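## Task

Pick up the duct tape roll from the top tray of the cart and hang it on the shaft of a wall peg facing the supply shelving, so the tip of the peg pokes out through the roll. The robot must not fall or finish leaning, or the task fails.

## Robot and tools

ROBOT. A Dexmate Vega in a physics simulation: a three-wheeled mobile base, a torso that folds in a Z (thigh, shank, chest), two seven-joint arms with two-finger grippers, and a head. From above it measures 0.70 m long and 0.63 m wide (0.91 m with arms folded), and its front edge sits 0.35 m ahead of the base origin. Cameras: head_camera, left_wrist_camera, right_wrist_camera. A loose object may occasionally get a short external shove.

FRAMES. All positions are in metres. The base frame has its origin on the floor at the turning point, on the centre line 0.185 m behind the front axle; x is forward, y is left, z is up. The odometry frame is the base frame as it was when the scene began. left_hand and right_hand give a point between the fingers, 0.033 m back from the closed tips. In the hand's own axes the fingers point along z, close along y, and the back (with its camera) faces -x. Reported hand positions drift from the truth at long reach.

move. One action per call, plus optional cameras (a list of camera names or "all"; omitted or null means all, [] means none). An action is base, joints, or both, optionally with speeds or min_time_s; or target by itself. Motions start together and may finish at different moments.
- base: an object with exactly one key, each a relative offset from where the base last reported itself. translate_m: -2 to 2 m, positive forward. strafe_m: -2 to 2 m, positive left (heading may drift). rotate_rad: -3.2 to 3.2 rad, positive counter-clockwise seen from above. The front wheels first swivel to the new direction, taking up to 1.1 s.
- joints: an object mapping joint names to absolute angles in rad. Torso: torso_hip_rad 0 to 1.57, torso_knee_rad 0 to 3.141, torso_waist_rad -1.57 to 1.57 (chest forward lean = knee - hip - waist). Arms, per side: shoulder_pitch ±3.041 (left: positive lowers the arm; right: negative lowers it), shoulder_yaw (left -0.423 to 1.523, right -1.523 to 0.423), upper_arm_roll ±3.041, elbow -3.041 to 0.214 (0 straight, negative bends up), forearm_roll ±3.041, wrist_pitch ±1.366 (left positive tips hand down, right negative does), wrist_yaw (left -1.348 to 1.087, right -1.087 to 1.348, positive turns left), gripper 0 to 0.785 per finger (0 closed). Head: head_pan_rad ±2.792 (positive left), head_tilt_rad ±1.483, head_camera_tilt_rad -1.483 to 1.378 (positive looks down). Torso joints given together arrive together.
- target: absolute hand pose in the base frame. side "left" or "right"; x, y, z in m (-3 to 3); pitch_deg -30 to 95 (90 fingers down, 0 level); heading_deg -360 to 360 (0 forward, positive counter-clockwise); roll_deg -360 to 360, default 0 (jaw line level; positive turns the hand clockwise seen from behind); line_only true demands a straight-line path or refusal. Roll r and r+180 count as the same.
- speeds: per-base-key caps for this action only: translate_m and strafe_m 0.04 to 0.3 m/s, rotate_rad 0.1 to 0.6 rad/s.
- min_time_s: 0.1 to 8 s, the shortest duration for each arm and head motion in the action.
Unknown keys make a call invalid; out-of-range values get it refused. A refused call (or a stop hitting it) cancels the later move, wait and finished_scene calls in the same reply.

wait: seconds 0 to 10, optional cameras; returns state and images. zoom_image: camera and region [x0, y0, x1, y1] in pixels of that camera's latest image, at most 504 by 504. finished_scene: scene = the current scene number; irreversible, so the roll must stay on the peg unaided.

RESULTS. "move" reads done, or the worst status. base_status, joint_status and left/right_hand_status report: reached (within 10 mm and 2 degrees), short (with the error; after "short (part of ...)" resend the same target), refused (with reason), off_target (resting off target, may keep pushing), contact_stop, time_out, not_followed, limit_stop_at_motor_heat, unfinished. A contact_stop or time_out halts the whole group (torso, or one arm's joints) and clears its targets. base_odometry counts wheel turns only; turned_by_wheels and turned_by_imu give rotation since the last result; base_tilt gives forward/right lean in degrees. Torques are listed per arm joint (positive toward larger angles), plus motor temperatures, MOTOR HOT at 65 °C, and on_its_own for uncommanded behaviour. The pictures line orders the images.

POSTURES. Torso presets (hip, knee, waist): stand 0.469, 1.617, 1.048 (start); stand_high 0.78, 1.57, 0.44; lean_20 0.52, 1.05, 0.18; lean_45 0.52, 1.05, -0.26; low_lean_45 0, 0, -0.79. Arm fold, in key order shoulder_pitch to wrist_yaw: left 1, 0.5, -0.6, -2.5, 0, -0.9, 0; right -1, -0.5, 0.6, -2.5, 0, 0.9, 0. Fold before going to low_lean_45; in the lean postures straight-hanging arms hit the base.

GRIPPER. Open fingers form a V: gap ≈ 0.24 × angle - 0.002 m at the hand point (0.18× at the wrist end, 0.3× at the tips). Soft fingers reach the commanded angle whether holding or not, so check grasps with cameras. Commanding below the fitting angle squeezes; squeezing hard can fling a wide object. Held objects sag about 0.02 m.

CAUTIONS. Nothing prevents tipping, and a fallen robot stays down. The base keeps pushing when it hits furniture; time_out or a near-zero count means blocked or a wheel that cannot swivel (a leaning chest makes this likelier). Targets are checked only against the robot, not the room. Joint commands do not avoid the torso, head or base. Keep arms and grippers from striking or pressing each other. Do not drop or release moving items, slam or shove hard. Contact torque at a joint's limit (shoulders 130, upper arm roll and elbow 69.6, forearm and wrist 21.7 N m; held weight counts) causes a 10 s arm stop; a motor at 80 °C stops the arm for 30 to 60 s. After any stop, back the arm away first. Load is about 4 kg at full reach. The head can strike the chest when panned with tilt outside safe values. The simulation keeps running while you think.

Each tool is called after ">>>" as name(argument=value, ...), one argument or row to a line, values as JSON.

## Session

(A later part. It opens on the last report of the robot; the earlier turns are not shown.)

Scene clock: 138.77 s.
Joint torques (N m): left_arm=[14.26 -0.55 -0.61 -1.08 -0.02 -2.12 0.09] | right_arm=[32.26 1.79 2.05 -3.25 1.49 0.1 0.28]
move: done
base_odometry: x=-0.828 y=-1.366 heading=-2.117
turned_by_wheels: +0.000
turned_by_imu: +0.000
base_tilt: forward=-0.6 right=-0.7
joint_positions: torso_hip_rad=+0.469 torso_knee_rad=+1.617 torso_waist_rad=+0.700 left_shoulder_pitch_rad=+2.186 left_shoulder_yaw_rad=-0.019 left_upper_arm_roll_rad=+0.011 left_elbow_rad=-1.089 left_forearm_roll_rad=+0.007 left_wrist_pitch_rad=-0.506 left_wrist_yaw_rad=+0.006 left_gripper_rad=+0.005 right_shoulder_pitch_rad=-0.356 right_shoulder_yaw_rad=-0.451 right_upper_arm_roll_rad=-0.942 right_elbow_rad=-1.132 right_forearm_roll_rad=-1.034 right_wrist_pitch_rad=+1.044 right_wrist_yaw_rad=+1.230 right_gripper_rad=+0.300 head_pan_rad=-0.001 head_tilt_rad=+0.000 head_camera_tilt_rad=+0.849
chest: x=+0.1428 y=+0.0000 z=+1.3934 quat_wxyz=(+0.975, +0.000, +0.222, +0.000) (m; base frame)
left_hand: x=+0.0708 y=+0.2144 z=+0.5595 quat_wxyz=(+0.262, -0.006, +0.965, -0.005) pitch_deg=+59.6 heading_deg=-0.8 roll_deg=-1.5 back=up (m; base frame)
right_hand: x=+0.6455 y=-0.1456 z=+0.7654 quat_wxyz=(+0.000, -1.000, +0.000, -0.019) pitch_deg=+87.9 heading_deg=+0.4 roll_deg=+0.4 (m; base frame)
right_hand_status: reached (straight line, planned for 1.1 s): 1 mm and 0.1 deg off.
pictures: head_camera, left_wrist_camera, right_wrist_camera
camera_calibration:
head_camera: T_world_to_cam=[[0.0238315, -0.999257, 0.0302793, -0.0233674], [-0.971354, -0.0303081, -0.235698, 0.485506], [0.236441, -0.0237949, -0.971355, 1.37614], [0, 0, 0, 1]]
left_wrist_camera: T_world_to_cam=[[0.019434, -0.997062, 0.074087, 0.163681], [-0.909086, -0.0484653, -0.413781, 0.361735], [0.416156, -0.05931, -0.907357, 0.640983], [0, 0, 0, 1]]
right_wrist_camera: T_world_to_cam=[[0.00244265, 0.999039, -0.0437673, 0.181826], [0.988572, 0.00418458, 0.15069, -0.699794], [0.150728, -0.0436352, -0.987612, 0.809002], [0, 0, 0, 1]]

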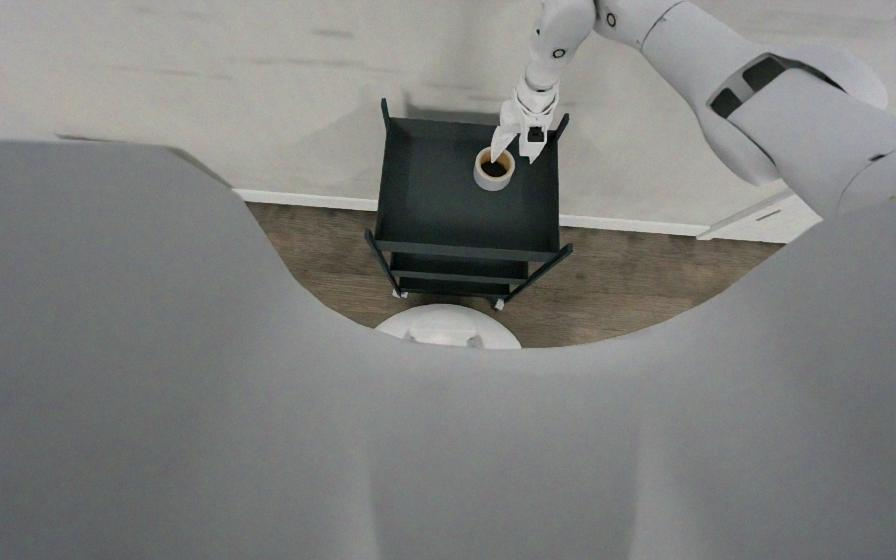

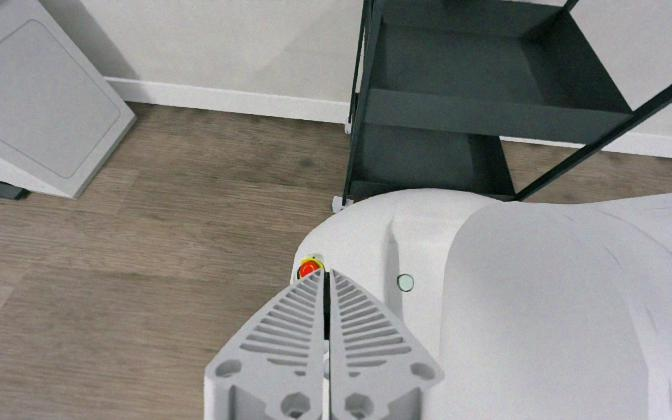

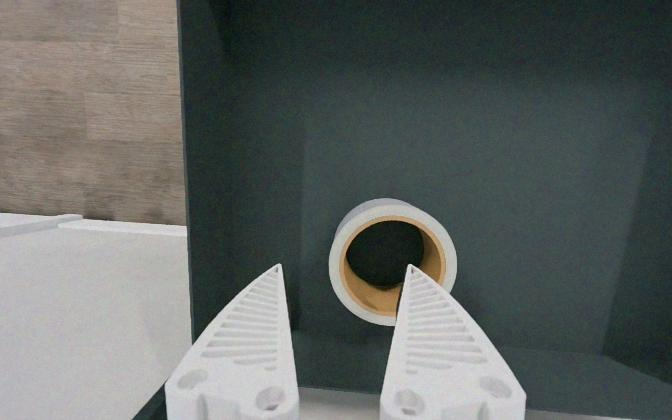

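>>> move(
  target={"side":"right","x":0.64,"y":-0.155,"z":0.735,"pitch_deg":88,"heading_deg":0},
)

Scene clock: 144.33 s.
Joint torques (N m): left_arm=[14.52 -0.88 1.56 0.01 -0.91 -2.52 0.21] | right_arm=[9.8 3.67 1.63 -3.04 0.48 -0.26 -0.18]
move: done
base_odometry: x=-0.828 y=-1.366 heading=-2.117
turned_by_wheels: +0.000
turned_by_imu: +0.000
base_tilt: forward=-0.4 right=-0.8
joint_positions: torso_hip_rad=+0.469 torso_knee_rad=+1.617 torso_waist_rad=+0.700 left_shoulder_pitch_rad=+2.186 left_shoulder_yaw_rad=-0.019 left_upper_arm_roll_rad=+0.011 left_elbow_rad=-1.089 left_forearm_roll_rad=+0.007 left_wrist_pitch_rad=-0.506 left_wrist_yaw_rad=+0.006 left_gripper_rad=+0.005 right_shoulder_pitch_rad=-0.369 right_shoulder_yaw_rad=-0.445 right_upper_arm_roll_rad=-0.968 right_elbow_rad=-1.074 right_forearm_roll_rad=-1.146 right_wrist_pitch_rad=+1.042 right_wrist_yaw_rad=+1.097 right_gripper_rad=+0.300 head_pan_rad=-0.001 head_tilt_rad=+0.000 head_camera_tilt_rad=+0.849
chest: x=+0.1428 y=+0.0000 z=+1.3934 quat_wxyz=(+0.975, +0.000, +0.222, +0.000) (m; base frame)
left_hand: x=+0.0708 y=+0.2144 z=+0.5595 quat_wxyz=(+0.262, -0.006, +0.965, -0.005) pitch_deg=+59.6 heading_deg=-0.8 roll_deg=-1.5 back=up (m; base frame)
right_hand: x=+0.6405 y=-0.1547 z=+0.7362 quat_wxyz=(+0.000, -1.000, +0.000, -0.018) pitch_deg=+88.0 heading_deg=+0.3 roll_deg=+0.3 (m; base frame)
right_hand_status: reached (straight line, planned for 0.8 s): 1 mm and 0.0 deg off.
pictures: head_camera, left_wrist_camera, right_wrist_camera
camera_calibration:
head_camera: T_world_to_cam=[[0.0238315, -0.999257, 0.0302793, -0.0233673], [-0.971354, -0.0303081, -0.235698, 0.485506], [0.23644, -0.0237948, -0.971355, 1.37614], [0, 0, 0, 1]]
left_wrist_camera: T_world_to_cam=[[0.0194339, -0.997062, 0.074087, 0.163681], [-0.909086, -0.0484652, -0.41378, 0.361735], [0.416156, -0.05931, -0.907357, 0.640983], [0, 0, 0, 1]]
right_wrist_camera: T_world_to_cam=[[0.00234746, 0.999034, -0.043876, 0.189732], [0.988822, 0.00422219, 0.149041, -0.689396], [0.149082, -0.0437354, -0.987857, 0.781732], [0, 0, 0, 1]]

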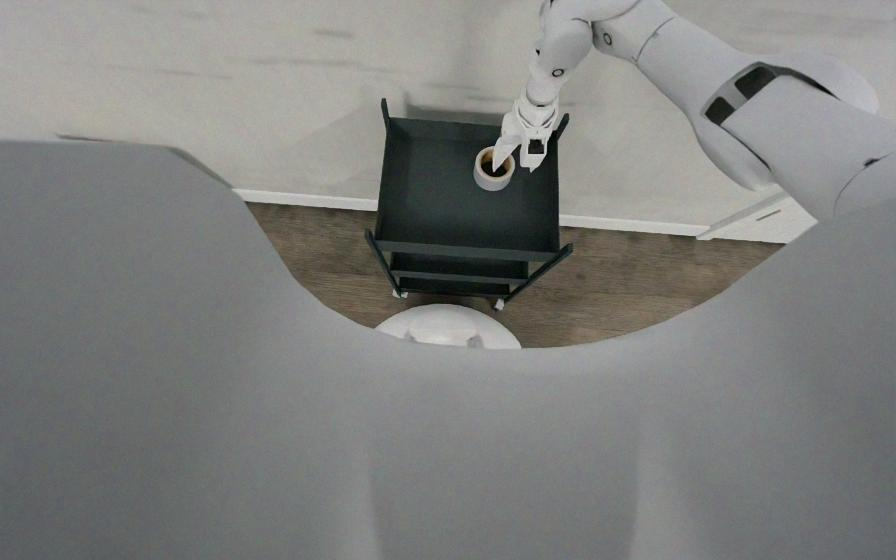

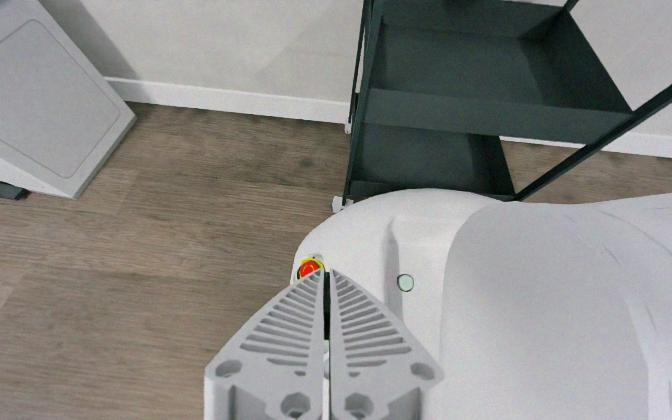

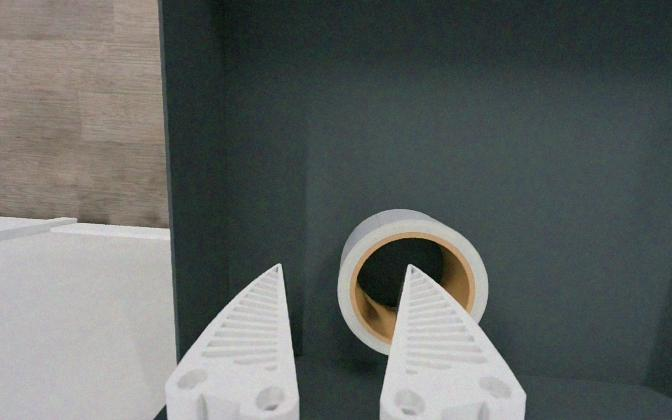

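>>> move(
  target={"side":"right","x":0.64,"y":-0.155,"z":0.71,"pitch_deg":88,"heading_deg":0,"line_only":true},
  cameras=[],
)

>>> move(
  joints={"right_gripper_rad":0.06},
  cameras=["right_wrist_camera"],
)

>>> move(
  joints={"right_gripper_rad":0.0},
  cameras=["right_wrist_camera","head_camera"],
)

Scene clock: 151.73 s.
Joint torques (N m): left_arm=[15.51 -2.03 0.69 0.34 0.39 -1.08 -0.16] | right_arm=[32.62 3.2 1 -2.04 0.59 -0.44 -0.02]
move: done
base_odometry: x=-0.828 y=-1.366 heading=-2.117
turned_by_wheels: +0.000
turned_by_imu: +0.000
base_tilt: forward=-0.5 right=-0.8
joint_positions: torso_hip_rad=+0.469 torso_knee_rad=+1.617 torso_waist_rad=+0.700 left_shoulder_pitch_rad=+2.186 left_shoulder_yaw_rad=-0.019 left_upper_arm_roll_rad=+0.011 left_elbow_rad=-1.089 left_forearm_roll_rad=+0.007 left_wrist_pitch_rad=-0.506 left_wrist_yaw_rad=+0.006 left_gripper_rad=+0.005 right_shoulder_pitch_rad=-0.359 right_shoulder_yaw_rad=-0.407 right_upper_arm_roll_rad=-1.009 right_elbow_rad=-0.980 right_forearm_roll_rad=-1.251 right_wrist_pitch_rad=+1.027 right_wrist_yaw_rad=+0.965 right_gripper_rad=+0.300 head_pan_rad=-0.001 head_tilt_rad=+0.000 head_camera_tilt_rad=+0.849
chest: x=+0.1428 y=+0.0000 z=+1.3934 quat_wxyz=(+0.975, +0.000, +0.222, +0.000) (m; base frame)
left_hand: x=+0.0708 y=+0.2144 z=+0.5595 quat_wxyz=(+0.262, -0.006, +0.965, -0.005) pitch_deg=+59.6 heading_deg=-0.8 roll_deg=-1.5 back=up (m; base frame)
right_hand: x=+0.6398 y=-0.1550 z=+0.7107 quat_wxyz=(+0.000, -1.000, +0.000, -0.017) pitch_deg=+88.0 heading_deg=+0.3 roll_deg=+0.3 (m; base frame)
right_hand_status: reached (straight line, planned for 0.8 s): 1 mm and 0.0 deg off.
pictures: none

Scene clock: 152.50 s.
Joint torques (N m): left_arm=[16.32 -0.9 -0.56 -0.63 0.47 -2.14 -0.11] | right_arm=[31.99 2.52 1.92 -1.98 0.37 -0.09 -0.2]
move: done
base_odometry: x=-0.828 y=-1.366 heading=-2.117
turned_by_wheels: +0.000
turned_by_imu: +0.000
base_tilt: forward=-0.6 right=-0.9
joint_positions: torso_hip_rad=+0.469 torso_knee_rad=+1.617 torso_waist_rad=+0.700 left_shoulder_pitch_rad=+2.186 left_shoulder_yaw_rad=-0.019 left_upper_arm_roll_rad=+0.011 left_elbow_rad=-1.089 left_forearm_roll_rad=+0.007 left_wrist_pitch_rad=-0.506 left_wrist_yaw_rad=+0.006 left_gripper_rad=+0.005 right_shoulder_pitch_rad=-0.359 right_shoulder_yaw_rad=-0.406 right_upper_arm_roll_rad=-1.010 right_elbow_rad=-0.977 right_forearm_roll_rad=-1.254 right_wrist_pitch_rad=+1.027 right_wrist_yaw_rad=+0.961 right_gripper_rad=+0.060 head_pan_rad=-0.001 head_tilt_rad=+0.000 head_camera_tilt_rad=+0.849
joint_status: all done
chest: x=+0.1428 y=+0.0000 z=+1.3934 quat_wxyz=(+0.975, +0.000, +0.222, +0.000) (m; base frame)
left_hand: x=+0.0708 y=+0.2144 z=+0.5595 quat_wxyz=(+0.262, -0.006, +0.965, -0.005) pitch_deg=+59.6 heading_deg=-0.8 roll_deg=-1.5 back=up (m; base frame)
right_hand: x=+0.6398 y=-0.1550 z=+0.7100 quat_wxyz=(+0.000, -1.000, +0.000, -0.017) pitch_deg=+88.0 heading_deg=+0.2 roll_deg=+0.2 (m; base frame)
pictures: right_wrist_camera
camera_calibration:
right_wrist_camera: T_world_to_cam=[[0.00223523, 0.999032, -0.0439418, 0.189044], [0.988954, 0.00430397, 0.148158, -0.684187], [0.148204, -0.0437876, -0.987987, 0.756573], [0, 0, 0, 1]]

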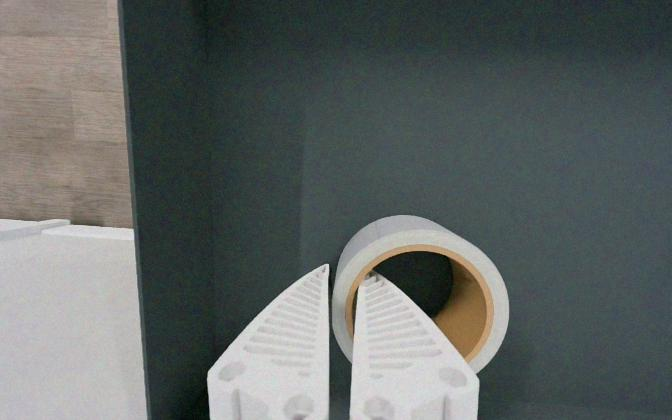

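Scene clock: 153.00 s.
Joint torques (N m): left_arm=[12.29 -1.09 1.17 -0.15 -0.7 -0.91 0.06] | right_arm=[32.6 3.57 2.07 -1.57 0.28 -0.41 -0.23]
move: done
base_odometry: x=-0.828 y=-1.366 heading=-2.117
turned_by_wheels: +0.000
turned_by_imu: +0.000
base_tilt: forward=-0.4 right=-0.9
joint_positions: torso_hip_rad=+0.469 torso_knee_rad=+1.617 torso_waist_rad=+0.700 left_shoulder_pitch_rad=+2.186 left_shoulder_yaw_rad=-0.019 left_upper_arm_roll_rad=+0.011 left_elbow_rad=-1.089 left_forearm_roll_rad=+0.007 left_wrist_pitch_rad=-0.506 left_wrist_yaw_rad=+0.006 left_gripper_rad=+0.005 right_shoulder_pitch_rad=-0.359 right_shoulder_yaw_rad=-0.406 right_upper_arm_roll_rad=-1.010 right_elbow_rad=-0.977 right_forearm_roll_rad=-1.255 right_wrist_pitch_rad=+1.027 right_wrist_yaw_rad=+0.961 right_gripper_rad=+0.000 head_pan_rad=-0.001 head_tilt_rad=+0.000 head_camera_tilt_rad=+0.849
joint_status: all done
chest: x=+0.1428 y=+0.0000 z=+1.3934 quat_wxyz=(+0.975, +0.000, +0.222, +0.000) (m; base frame)
left_hand: x=+0.0708 y=+0.2144 z=+0.5595 quat_wxyz=(+0.262, -0.006, +0.965, -0.005) pitch_deg=+59.6 heading_deg=-0.8 roll_deg=-1.5 back=up (m; base frame)
right_hand: x=+0.6398 y=-0.1550 z=+0.7099 quat_wxyz=(+0.000, -1.000, +0.000, -0.017) pitch_deg=+88.0 heading_deg=+0.3 roll_deg=+0.3 (m; base frame)
pictures: head_camera, right_wrist_camera
camera_calibration:
head_camera: T_world_to_cam=[[0.0238316, -0.999257, 0.0302792, -0.0233673], [-0.971354, -0.0303082, -0.235698, 0.485506], [0.23644, -0.0237948, -0.971355, 1.37614], [0, 0, 0, 1]]
right_wrist_camera: T_world_to_cam=[[0.00222787, 0.999036, -0.0438424, 0.188934], [0.988952, 0.00429708, 0.148171, -0.68419], [0.148217, -0.0436882, -0.987989, 0.756509], [0, 0, 0, 1]]

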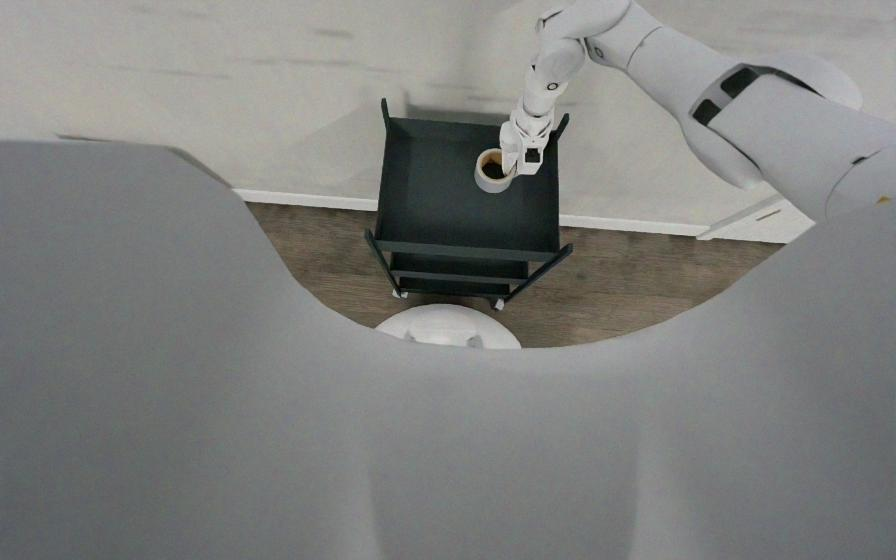

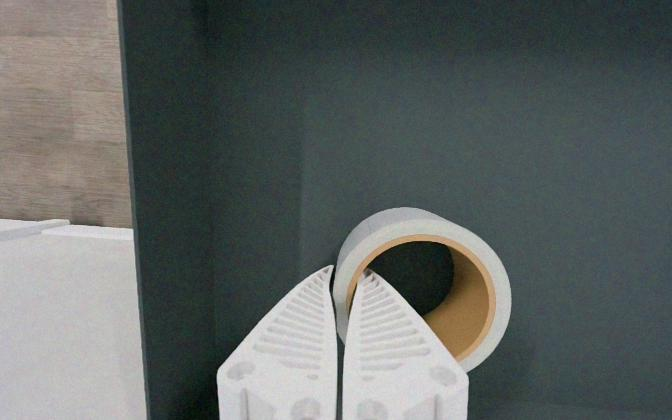

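>>> move(
  target={"side":"right","x":0.62,"y":-0.165,"z":0.88,"pitch_deg":75,"heading_deg":0,"line_only":true},
  cameras=["right_wrist_camera"],
)

>>> move(
  target={"side":"right","x":0.5,"y":-0.2,"z":1.0,"pitch_deg":40,"heading_deg":0,"line_only":true},
  cameras=["right_wrist_camera","head_camera"],
)

Scene clock: 161.27 s.
Joint torques (N m): left_arm=[15.85 0.93 1.38 -0.66 0.58 -0.83 -0.13] | right_arm=[30.52 -2.41 4.37 -3.14 0.73 -0.2 0.1]
move: done
base_odometry: x=-0.828 y=-1.366 heading=-2.117
turned_by_wheels: +0.000
turned_by_imu: -0.001
base_tilt: forward=-0.5 right=-0.9
joint_positions: torso_hip_rad=+0.469 torso_knee_rad=+1.617 torso_waist_rad=+0.700 left_shoulder_pitch_rad=+2.186 left_shoulder_yaw_rad=-0.019 left_upper_arm_roll_rad=+0.011 left_elbow_rad=-1.089 left_forearm_roll_rad=+0.007 left_wrist_pitch_rad=-0.506 left_wrist_yaw_rad=+0.006 left_gripper_rad=+0.005 right_shoulder_pitch_rad=-0.265 right_shoulder_yaw_rad=-0.972 right_upper_arm_roll_rad=-1.178 right_elbow_rad=-1.999 right_forearm_roll_rad=-0.776 right_wrist_pitch_rad=+0.578 right_wrist_yaw_rad=+1.348 right_gripper_rad=+0.000 head_pan_rad=-0.001 head_tilt_rad=+0.000 head_camera_tilt_rad=+0.849
chest: x=+0.1428 y=+0.0000 z=+1.3934 quat_wxyz=(+0.975, +0.000, +0.222, +0.000) (m; base frame)
left_hand: x=+0.0708 y=+0.2144 z=+0.5595 quat_wxyz=(+0.262, -0.006, +0.965, -0.005) pitch_deg=+59.6 heading_deg=-0.8 roll_deg=-1.5 back=up (m; base frame)
right_hand: x=+0.6204 y=-0.1648 z=+0.8791 quat_wxyz=(+0.000, -0.991, +0.000, -0.130) pitch_deg=+75.0 heading_deg=+0.1 roll_deg=+0.1 back=down (m; base frame)
right_hand_status: reached (straight line, planned for 3.5 s): 1 mm and 0.0 deg off.
pictures: right_wrist_camera
camera_calibration:
right_wrist_camera: T_world_to_cam=[[0.0116705, 0.99904, -0.0422241, 0.198944], [0.930461, 0.00461478, 0.366363, -0.845479], [0.366206, -0.0435635, -0.929514, 0.739505], [0, 0, 0, 1]]

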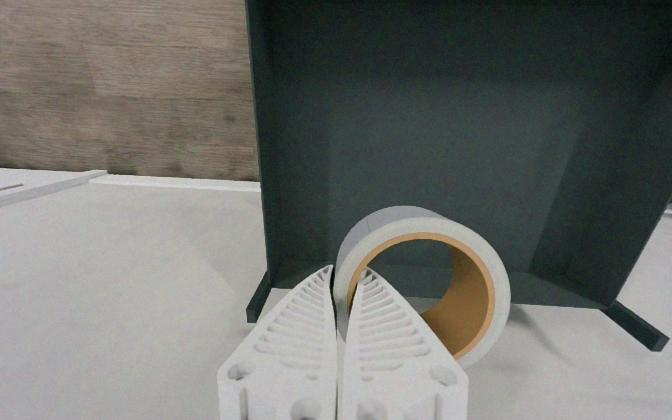

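Scene clock: 161.57 s.
Joint torques (N m): left_arm=[15.17 -3.28 2.87 -1.21 0.41 -2 -0.3] | right_arm=[31.09 -3.34 4.68 -3.95 0.82 -0.38 0.07]
move: refused
base_odometry: x=-0.828 y=-1.366 heading=-2.117
turned_by_wheels: +0.000
turned_by_imu: +0.000
base_tilt: forward=-0.6 right=-0.8
joint_positions: torso_hip_rad=+0.469 torso_knee_rad=+1.617 torso_waist_rad=+0.700 left_shoulder_pitch_rad=+2.186 left_shoulder_yaw_rad=-0.019 left_upper_arm_roll_rad=+0.011 left_elbow_rad=-1.089 left_forearm_roll_rad=+0.007 left_wrist_pitch_rad=-0.506 left_wrist_yaw_rad=+0.006 left_gripper_rad=+0.005 right_shoulder_pitch_rad=-0.264 right_shoulder_yaw_rad=-0.974 right_upper_arm_roll_rad=-1.179 right_elbow_rad=-2.001 right_forearm_roll_rad=-0.775 right_wrist_pitch_rad=+0.577 right_wrist_yaw_rad=+1.348 right_gripper_rad=+0.000 head_pan_rad=-0.001 head_tilt_rad=+0.000 head_camera_tilt_rad=+0.849
chest: x=+0.1428 y=+0.0000 z=+1.3934 quat_wxyz=(+0.975, +0.000, +0.222, +0.000) (m; base frame)
left_hand: x=+0.0708 y=+0.2144 z=+0.5595 quat_wxyz=(+0.262, -0.006, +0.965, -0.005) pitch_deg=+59.6 heading_deg=-0.8 roll_deg=-1.5 back=up (m; base frame)
right_hand: x=+0.6201 y=-0.1649 z=+0.8795 quat_wxyz=(+0.000, -0.991, +0.000, -0.130) pitch_deg=+75.0 heading_deg=+0.1 roll_deg=+0.1 back=down (m; base frame)
right_hand_status: refused: the best posture that gets there brings the right upper arm within 0.5 cm of the right forearm (limit 2.6). Nothing moved.
pictures: head_camera, right_wrist_camera
camera_calibration:
head_camera: T_world_to_cam=[[0.0238316, -0.999257, 0.0302792, -0.0233673], [-0.971354, -0.0303081, -0.235696, 0.485504], [0.236439, -0.0237949, -0.971355, 1.37614], [0, 0, 0, 1]]
right_wrist_camera: T_world_to_cam=[[0.0117998, 0.999041, -0.0421691, 0.19888], [0.93036, 0.00448621, 0.366619, -0.845582], [0.366456, -0.0435585, -0.929415, 0.739686], [0, 0, 0, 1]]

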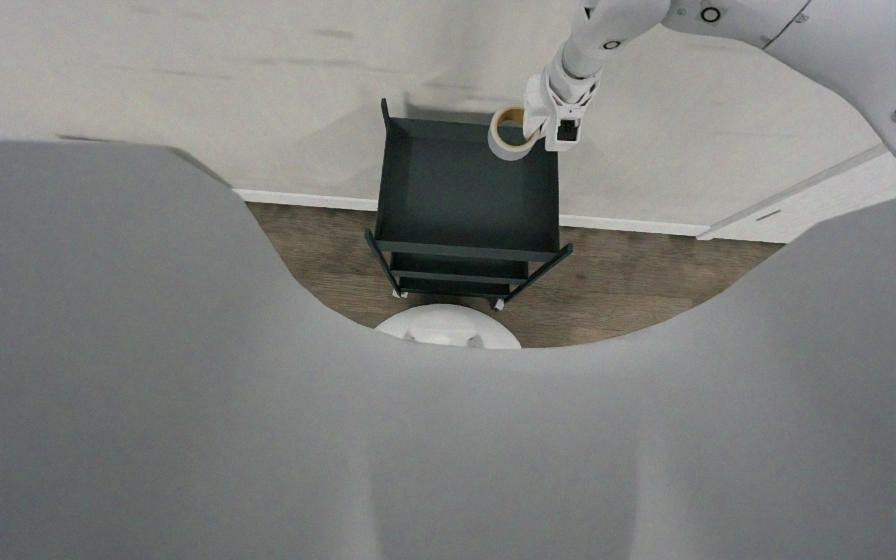

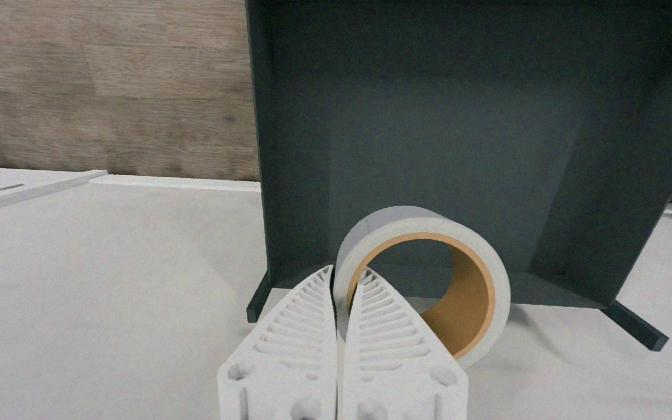

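>>> move(
  base={"translate_m":-0.6},
  joints={"torso_waist_rad":1.048,"head_camera_tilt_rad":0.35},
  cameras=[],
)

>>> move(
  base={"rotate_rad":-1.583},
  cameras=["head_camera","right_wrist_camera"],
)

Scene clock: 172.77 s.
Joint torques (N m): left_arm=[5.14 -1.5 2.41 -3.35 0.48 -1.79 0.43] | right_arm=[31.34 -2.34 6.12 -2.35 -0.14 -1.01 0.18]
move: done
base_odometry: x=-0.515 y=-0.855 heading=-2.119
turned_by_wheels: -0.002
turned_by_imu: -0.001
base_tilt: forward=-0.5 right=-0.6
base_status: done
joint_positions: torso_hip_rad=+0.469 torso_knee_rad=+1.617 torso_waist_rad=+1.048 left_shoulder_pitch_rad=+2.186 left_shoulder_yaw_rad=-0.019 left_upper_arm_roll_rad=+0.011 left_elbow_rad=-1.089 left_forearm_roll_rad=+0.007 left_wrist_pitch_rad=-0.506 left_wrist_yaw_rad=+0.006 left_gripper_rad=+0.005 right_shoulder_pitch_rad=-0.262 right_shoulder_yaw_rad=-0.975 right_upper_arm_roll_rad=-1.181 right_elbow_rad=-2.004 right_forearm_roll_rad=-0.774 right_wrist_pitch_rad=+0.575 right_wrist_yaw_rad=+1.348 right_gripper_rad=+0.000 head_pan_rad=+0.000 head_tilt_rad=+0.000 head_camera_tilt_rad=+0.351
joint_status: all done
chest: x=-0.0112 y=+0.0000 z=+1.4155 quat_wxyz=(+0.999, +0.000, +0.050, +0.000) (m; base frame)
left_hand: x=+0.2055 y=+0.2144 z=+0.6069 quat_wxyz=(+0.426, -0.005, +0.905, -0.006) pitch_deg=+39.6 heading_deg=-0.5 roll_deg=-1.1 back=up (m; base frame)
right_hand: x=+0.6124 y=-0.1649 z=+1.0953 quat_wxyz=(+0.000, -0.954, +0.000, -0.300) pitch_deg=+55.1 heading_deg=+0.0 roll_deg=+0.0 back=down (m; base frame)
pictures: none

Scene clock: 177.00 s.
Joint torques (N m): left_arm=[4.64 0.49 2.59 -1.22 0.53 -2.53 0.17] | right_arm=[30.76 -0.8 6.33 -2.43 -0.29 -0.49 -0.04]
move: done
base_odometry: x=-0.514 y=-0.855 heading=+2.579
turned_by_wheels: -1.585
turned_by_imu: -1.581
base_tilt: forward=-0.5 right=-0.8
base_status: done
joint_positions: torso_hip_rad=+0.469 torso_knee_rad=+1.617 torso_waist_rad=+1.048 left_shoulder_pitch_rad=+2.186 left_shoulder_yaw_rad=-0.019 left_upper_arm_roll_rad=+0.011 left_elbow_rad=-1.089 left_forearm_roll_rad=+0.007 left_wrist_pitch_rad=-0.506 left_wrist_yaw_rad=+0.006 left_gripper_rad=+0.005 right_shoulder_pitch_rad=-0.262 right_shoulder_yaw_rad=-0.975 right_upper_arm_roll_rad=-1.181 right_elbow_rad=-2.004 right_forearm_roll_rad=-0.774 right_wrist_pitch_rad=+0.575 right_wrist_yaw_rad=+1.348 right_gripper_rad=+0.000 head_pan_rad=+0.000 head_tilt_rad=+0.000 head_camera_tilt_rad=+0.351
chest: x=-0.0112 y=+0.0000 z=+1.4155 quat_wxyz=(+0.999, +0.000, +0.050, +0.000) (m; base frame)
left_hand: x=+0.2055 y=+0.2144 z=+0.6069 quat_wxyz=(+0.426, -0.005, +0.905, -0.006) pitch_deg=+39.6 heading_deg=-0.5 roll_deg=-1.1 back=up (m; base frame)
right_hand: x=+0.6124 y=-0.1649 z=+1.0953 quat_wxyz=(+0.000, -0.954, +0.000, -0.300) pitch_deg=+55.1 heading_deg=+0.0 roll_deg=+0.0 back=down (m; base frame)
pictures: head_camera, right_wrist_camera
camera_calibration:
head_camera: T_world_to_cam=[[-0.00682221, -0.999249, 0.0381472, -0.0332186], [-0.46707, -0.0305469, -0.883693, 1.31077], [0.884194, -0.0238461, -0.46651, 0.724245], [0, 0, 0, 1]]
right_wrist_camera: T_world_to_cam=[[0.0255583, 0.999042, -0.0355261, 0.192411], [0.749536, 0.00436377, 0.66195, -1.13028], [0.66147, -0.0435464, -0.748706, 0.564467], [0, 0, 0, 1]]

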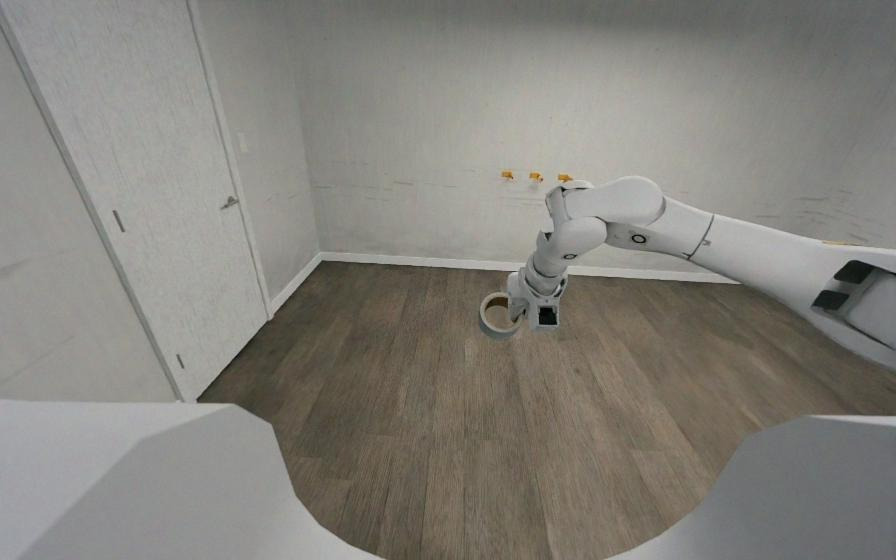

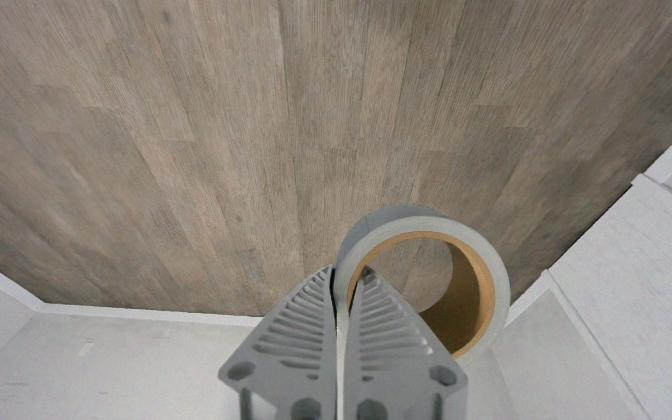

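>>> move(
  base={"rotate_rad":-0.08},
  cameras=[],
)

>>> move(
  base={"translate_m":1.6},
  cameras=[],
)

>>> move(
  target={"side":"right","x":0.55,"y":-0.22,"z":0.95,"pitch_deg":0,"heading_deg":0,"line_only":true},
  cameras=["right_wrist_camera","head_camera"],
)

Scene clock: 190.77 s.
Joint torques (N m): left_arm=[7.58 1.15 1.04 -2.72 0.27 -2.05 -0.02] | right_arm=[33.38 -2.59 6.43 -2.81 -0.17 -1.64 -0.08]
move: done
base_odometry: x=-0.514 y=-0.855 heading=+2.499
turned_by_wheels: -0.080
turned_by_imu: -0.080
base_tilt: forward=-0.5 right=-0.9
base_status: done
joint_positions: torso_hip_rad=+0.469 torso_knee_rad=+1.617 torso_waist_rad=+1.048 left_shoulder_pitch_rad=+2.186 left_shoulder_yaw_rad=-0.019 left_upper_arm_roll_rad=+0.011 left_elbow_rad=-1.089 left_forearm_roll_rad=+0.007 left_wrist_pitch_rad=-0.506 left_wrist_yaw_rad=+0.006 left_gripper_rad=+0.005 right_shoulder_pitch_rad=-0.262 right_shoulder_yaw_rad=-0.975 right_upper_arm_roll_rad=-1.181 right_elbow_rad=-2.004 right_forearm_roll_rad=-0.774 right_wrist_pitch_rad=+0.575 right_wrist_yaw_rad=+1.348 right_gripper_rad=+0.000 head_pan_rad=+0.000 head_tilt_rad=+0.000 head_camera_tilt_rad=+0.351
chest: x=-0.0112 y=+0.0000 z=+1.4155 quat_wxyz=(+0.999, +0.000, +0.050, +0.000) (m; base frame)
left_hand: x=+0.2055 y=+0.2144 z=+0.6069 quat_wxyz=(+0.426, -0.005, +0.905, -0.006) pitch_deg=+39.6 heading_deg=-0.5 roll_deg=-1.1 back=up (m; base frame)
right_hand: x=+0.6124 y=-0.1649 z=+1.0953 quat_wxyz=(+0.000, -0.954, +0.000, -0.300) pitch_deg=+55.1 heading_deg=+0.0 roll_deg=+0.0 back=down (m; base frame)
pictures: none

Scene clock: 198.63 s.
Joint torques (N m): left_arm=[6.42 0.78 1.31 -2.9 0.66 -2.19 0.25] | right_arm=[32.34 -1.63 6.64 -2.19 -0.3 -1.12 0.02]
move: done
base_odometry: x=-1.793 y=+0.106 heading=+2.498
turned_by_wheels: -0.002
turned_by_imu: -0.011
base_tilt: forward=-0.6 right=-0.8
base_status: done
joint_positions: torso_hip_rad=+0.469 torso_knee_rad=+1.617 torso_waist_rad=+1.048 left_shoulder_pitch_rad=+2.186 left_shoulder_yaw_rad=-0.019 left_upper_arm_roll_rad=+0.011 left_elbow_rad=-1.089 left_forearm_roll_rad=+0.007 left_wrist_pitch_rad=-0.506 left_wrist_yaw_rad=+0.006 left_gripper_rad=+0.005 right_shoulder_pitch_rad=-0.262 right_shoulder_yaw_rad=-0.975 right_upper_arm_roll_rad=-1.181 right_elbow_rad=-2.004 right_forearm_roll_rad=-0.774 right_wrist_pitch_rad=+0.575 right_wrist_yaw_rad=+1.348 right_gripper_rad=+0.000 head_pan_rad=+0.000 head_tilt_rad=+0.000 head_camera_tilt_rad=+0.351
chest: x=-0.0111 y=+0.0000 z=+1.4155 quat_wxyz=(+0.999, +0.000, +0.050, +0.000) (m; base frame)
left_hand: x=+0.2055 y=+0.2144 z=+0.6069 quat_wxyz=(+0.425, -0.005, +0.905, -0.006) pitch_deg=+39.6 heading_deg=-0.5 roll_deg=-1.1 back=up (m; base frame)
right_hand: x=+0.6125 y=-0.1649 z=+1.0952 quat_wxyz=(+0.000, -0.954, +0.000, -0.300) pitch_deg=+55.1 heading_deg=+0.0 roll_deg=+0.0 back=down (m; base frame)
pictures: none

Scene clock: 206.60 s.
Joint torques (N m): left_arm=[3.8 0.11 0.04 -2.86 -0.16 -2.24 0.13] | right_arm=[-0.57 -0.97 8.26 -2.31 -1.65 -2.83 -0.37]
move: done
base_odometry: x=-1.793 y=+0.106 heading=+2.498
turned_by_wheels: +0.000
turned_by_imu: -0.001
base_tilt: forward=-0.6 right=-0.8
joint_positions: torso_hip_rad=+0.469 torso_knee_rad=+1.617 torso_waist_rad=+1.048 left_shoulder_pitch_rad=+2.186 left_shoulder_yaw_rad=-0.019 left_upper_arm_roll_rad=+0.011 left_elbow_rad=-1.089 left_forearm_roll_rad=+0.007 left_wrist_pitch_rad=-0.506 left_wrist_yaw_rad=+0.006 left_gripper_rad=+0.005 right_shoulder_pitch_rad=-1.206 right_shoulder_yaw_rad=-0.889 right_upper_arm_roll_rad=-1.412 right_elbow_rad=-1.548 right_forearm_roll_rad=-2.573 right_wrist_pitch_rad=-0.792 right_wrist_yaw_rad=+1.037 right_gripper_rad=+0.000 head_pan_rad=+0.000 head_tilt_rad=+0.000 head_camera_tilt_rad=+0.351
chest: x=-0.0111 y=+0.0000 z=+1.4155 quat_wxyz=(+0.999, +0.000, +0.050, +0.000) (m; base frame)
left_hand: x=+0.2055 y=+0.2144 z=+0.6069 quat_wxyz=(+0.425, -0.005, +0.905, -0.006) pitch_deg=+39.6 heading_deg=-0.5 roll_deg=-1.1 back=up (m; base frame)
right_hand: x=+0.5504 y=-0.2201 z=+0.9502 quat_wxyz=(+0.000, -0.708, +0.000, -0.707) pitch_deg=+0.1 heading_deg=+0.0 roll_deg=+0.0 back=down (m; base frame)
right_hand_status: reached (straight line, planned for 6.6 s): 0 mm and 0.1 deg off.
pictures: head_camera, right_wrist_camera
camera_calibration:
head_camera: T_world_to_cam=[[-0.00681881, -0.999249, 0.0381479, -0.0332186], [-0.467151, -0.0305469, -0.88365, 1.31075], [0.884151, -0.0238463, -0.466592, 0.724267], [0, 0, 0, 1]]
right_wrist_camera: T_world_to_cam=[[0.0446917, 0.999001, 0.000315682, 0.199434], [-0.112173, 0.00470422, 0.993678, -0.82839], [0.992683, -0.0444445, 0.112271, -0.50611], [0, 0, 0, 1]]

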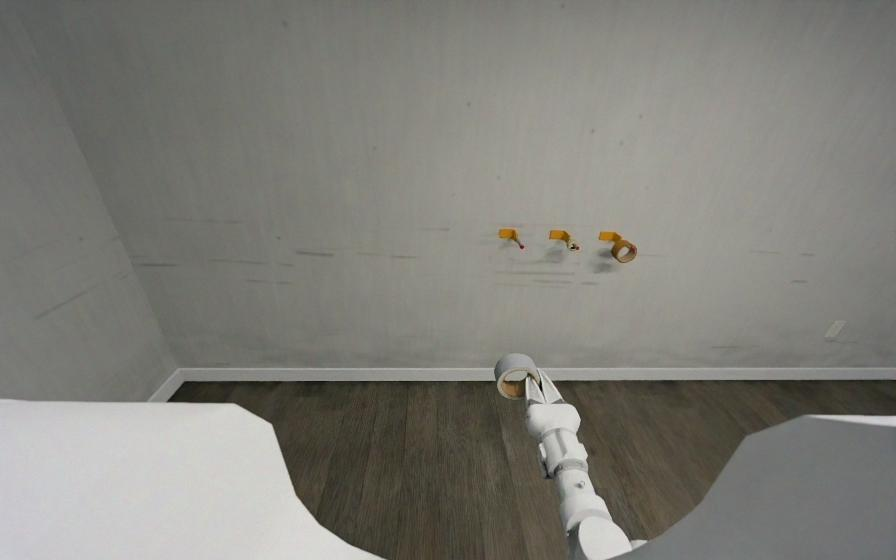

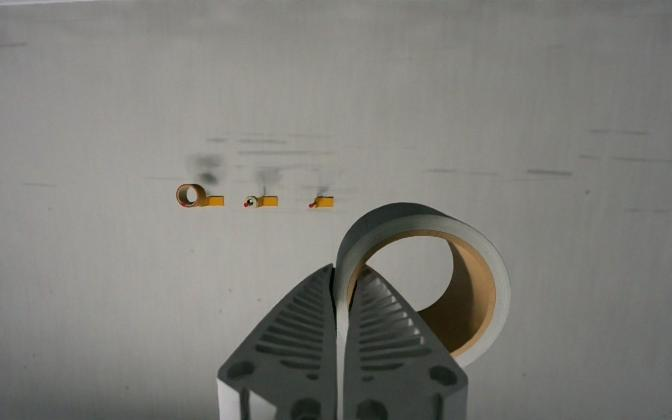

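>>> move(
  base={"strafe_m":-0.18},
  cameras=[],
)

>>> move(
  base={"translate_m":0.5},
  cameras=["right_wrist_camera","head_camera"],
)

Scene clock: 221.23 s.
Joint torques (N m): left_arm=[5.17 1.47 -0.63 -3.27 -0.01 -2.15 -0.23] | right_arm=[2.96 -2.68 8.3 -2.97 -1.55 -2.52 -0.12]
move: done
base_odometry: x=-1.684 y=+0.249 heading=+2.496
turned_by_wheels: -0.002
turned_by_imu: -0.008
base_tilt: forward=-0.5 right=-0.8
base_status: done
joint_positions: torso_hip_rad=+0.469 torso_knee_rad=+1.617 torso_waist_rad=+1.048 left_shoulder_pitch_rad=+2.186 left_shoulder_yaw_rad=-0.019 left_upper_arm_roll_rad=+0.011 left_elbow_rad=-1.089 left_forearm_roll_rad=+0.007 left_wrist_pitch_rad=-0.506 left_wrist_yaw_rad=+0.006 left_gripper_rad=+0.005 right_shoulder_pitch_rad=-1.207 right_shoulder_yaw_rad=-0.887 right_upper_arm_roll_rad=-1.412 right_elbow_rad=-1.544 right_forearm_roll_rad=-2.576 right_wrist_pitch_rad=-0.795 right_wrist_yaw_rad=+1.037 right_gripper_rad=+0.000 head_pan_rad=+0.000 head_tilt_rad=+0.000 head_camera_tilt_rad=+0.351
chest: x=-0.0111 y=+0.0000 z=+1.4155 quat_wxyz=(+0.999, +0.000, +0.050, +0.000) (m; base frame)
left_hand: x=+0.2055 y=+0.2144 z=+0.6069 quat_wxyz=(+0.425, -0.005, +0.905, -0.006) pitch_deg=+39.6 heading_deg=-0.5 roll_deg=-1.1 back=up (m; base frame)
right_hand: x=+0.5500 y=-0.2200 z=+0.9500 quat_wxyz=(+0.000, -0.707, +0.000, -0.707) pitch_deg=+0.0 heading_deg=+0.0 roll_deg=+0.0 back=down (m; base frame)
pictures: none

Scene clock: 225.03 s.
Joint torques (N m): left_arm=[4.97 -0.39 0.63 -2.41 0.05 -1.27 0.33] | right_arm=[2.52 -2.4 7.7 -2.51 -1.53 -2.58 -0.13]
move: done
base_odometry: x=-2.084 y=+0.549 heading=+2.498
turned_by_wheels: +0.002
turned_by_imu: +0.002
base_tilt: forward=-0.6 right=-0.9
base_status: done
joint_positions: torso_hip_rad=+0.469 torso_knee_rad=+1.617 torso_waist_rad=+1.048 left_shoulder_pitch_rad=+2.186 left_shoulder_yaw_rad=-0.019 left_upper_arm_roll_rad=+0.011 left_elbow_rad=-1.089 left_forearm_roll_rad=+0.007 left_wrist_pitch_rad=-0.506 left_wrist_yaw_rad=+0.006 left_gripper_rad=+0.005 right_shoulder_pitch_rad=-1.207 right_shoulder_yaw_rad=-0.887 right_upper_arm_roll_rad=-1.412 right_elbow_rad=-1.544 right_forearm_roll_rad=-2.576 right_wrist_pitch_rad=-0.795 right_wrist_yaw_rad=+1.037 right_gripper_rad=+0.000 head_pan_rad=+0.000 head_tilt_rad=+0.000 head_camera_tilt_rad=+0.351
chest: x=-0.0111 y=+0.0000 z=+1.4155 quat_wxyz=(+0.999, +0.000, +0.050, +0.000) (m; base frame)
left_hand: x=+0.2055 y=+0.2144 z=+0.6069 quat_wxyz=(+0.425, -0.005, +0.905, -0.006) pitch_deg=+39.6 heading_deg=-0.5 roll_deg=-1.1 back=up (m; base frame)
right_hand: x=+0.5500 y=-0.2200 z=+0.9500 quat_wxyz=(+0.000, -0.707, +0.000, -0.707) pitch_deg=+0.0 heading_deg=+0.0 roll_deg=+0.0 back=down (m; base frame)
pictures: head_camera, right_wrist_camera
camera_calibration:
head_camera: T_world_to_cam=[[-0.00679878, -0.999249, 0.0381458, -0.033214], [-0.467149, -0.0305545, -0.88365, 1.31075], [0.884152, -0.0238275, -0.466591, 0.724261], [0, 0, 0, 1]]
right_wrist_camera: T_world_to_cam=[[0.0440626, 0.999029, 0.000328656, 0.199637], [-0.113623, 0.00468456, 0.993513, -0.827207], [0.992546, -0.0438141, 0.113719, -0.506879], [0, 0, 0, 1]]

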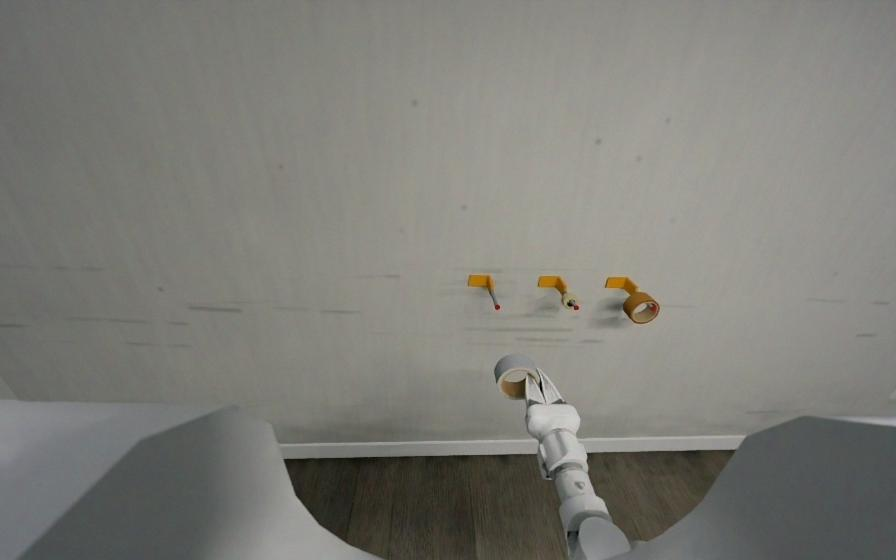

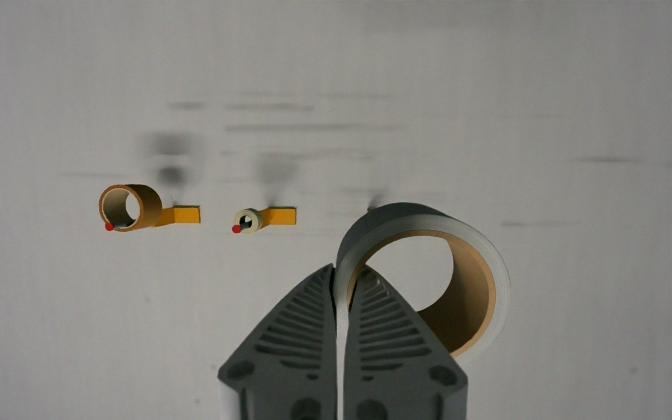

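>>> move(
  base={"translate_m":0.19},
  cameras=["right_wrist_camera","head_camera"],
)

>>> zoom_image(
  camera="head_camera",
  region=[400, 300, 640, 480],
)

>>> zoom_image(
  camera="right_wrist_camera",
  region=[280, 150, 560, 390],
)

Scene clock: 243.83 s.
Joint torques (N m): left_arm=[5.07 2.01 2.4 -1.16 0.44 -2.53 0.22] | right_arm=[3.21 -3.79 7.61 -3.51 -1.53 -2.18 -0.01]
move: done
base_odometry: x=-2.236 y=+0.663 heading=+2.500
turned_by_wheels: +0.002
turned_by_imu: +0.000
base_tilt: forward=-0.5 right=-0.7
base_status: done
joint_positions: torso_hip_rad=+0.469 torso_knee_rad=+1.617 torso_waist_rad=+1.048 left_shoulder_pitch_rad=+2.186 left_shoulder_yaw_rad=-0.019 left_upper_arm_roll_rad=+0.011 left_elbow_rad=-1.089 left_forearm_roll_rad=+0.007 left_wrist_pitch_rad=-0.506 left_wrist_yaw_rad=+0.006 left_gripper_rad=+0.005 right_shoulder_pitch_rad=-1.207 right_shoulder_yaw_rad=-0.887 right_upper_arm_roll_rad=-1.412 right_elbow_rad=-1.544 right_forearm_roll_rad=-2.576 right_wrist_pitch_rad=-0.795 right_wrist_yaw_rad=+1.037 right_gripper_rad=+0.000 head_pan_rad=+0.000 head_tilt_rad=+0.000 head_camera_tilt_rad=+0.351
chest: x=-0.0110 y=+0.0000 z=+1.4155 quat_wxyz=(+0.999, +0.000, +0.050, +0.000) (m; base frame)
left_hand: x=+0.2055 y=+0.2144 z=+0.6069 quat_wxyz=(+0.425, -0.005, +0.905, -0.006) pitch_deg=+39.6 heading_deg=-0.5 roll_deg=-1.1 back=up (m; base frame)
right_hand: x=+0.5500 y=-0.2200 z=+0.9499 quat_wxyz=(+0.000, -0.707, +0.000, -0.707) pitch_deg=+0.0 heading_deg=+0.0 roll_deg=+0.0 back=down (m; base frame)
pictures: head_camera, right_wrist_camera
camera_calibration:
head_camera: T_world_to_cam=[[-0.00679682, -0.999249, 0.0381462, -0.033214], [-0.467195, -0.0305545, -0.883626, 1.31074], [0.884128, -0.0238276, -0.466637, 0.724276], [0, 0, 0, 1]]
right_wrist_camera: T_world_to_cam=[[0.0440438, 0.99903, 0.000332328, 0.199634], [-0.113585, 0.00467708, 0.993517, -0.827202], [0.992552, -0.043796, 0.113681, -0.506866], [0, 0, 0, 1]]

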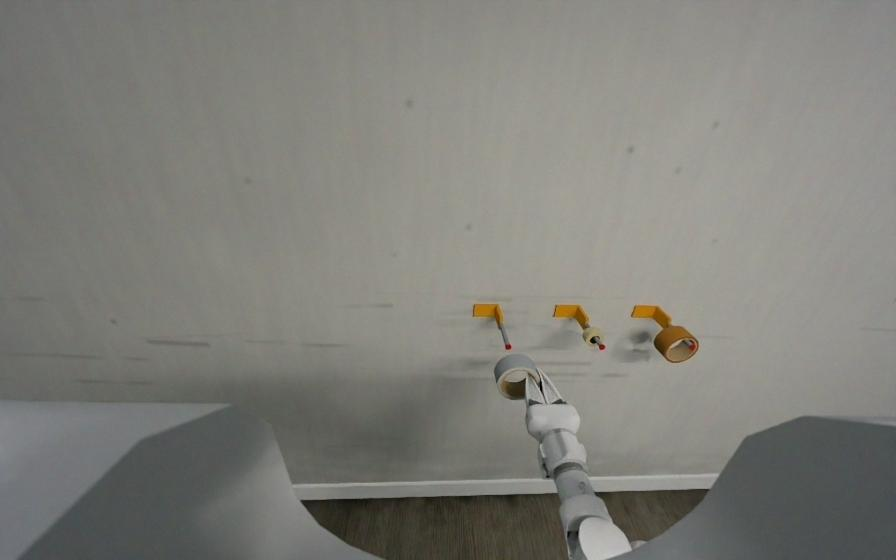

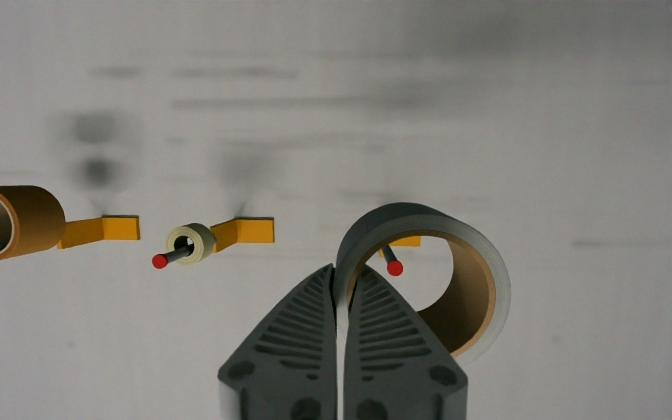

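Scaled by 2.100 from the camera's 896x560 image, which has a finer 960x600 frame.

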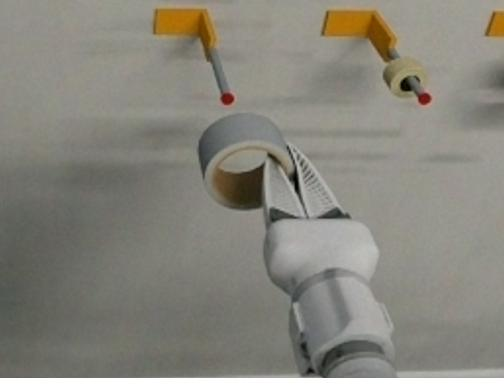

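Scaled by 1.800 from the camera's 672x420 image, which has a finer 960x600 frame.

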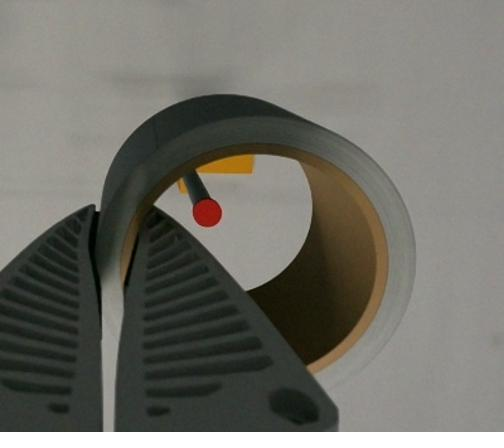

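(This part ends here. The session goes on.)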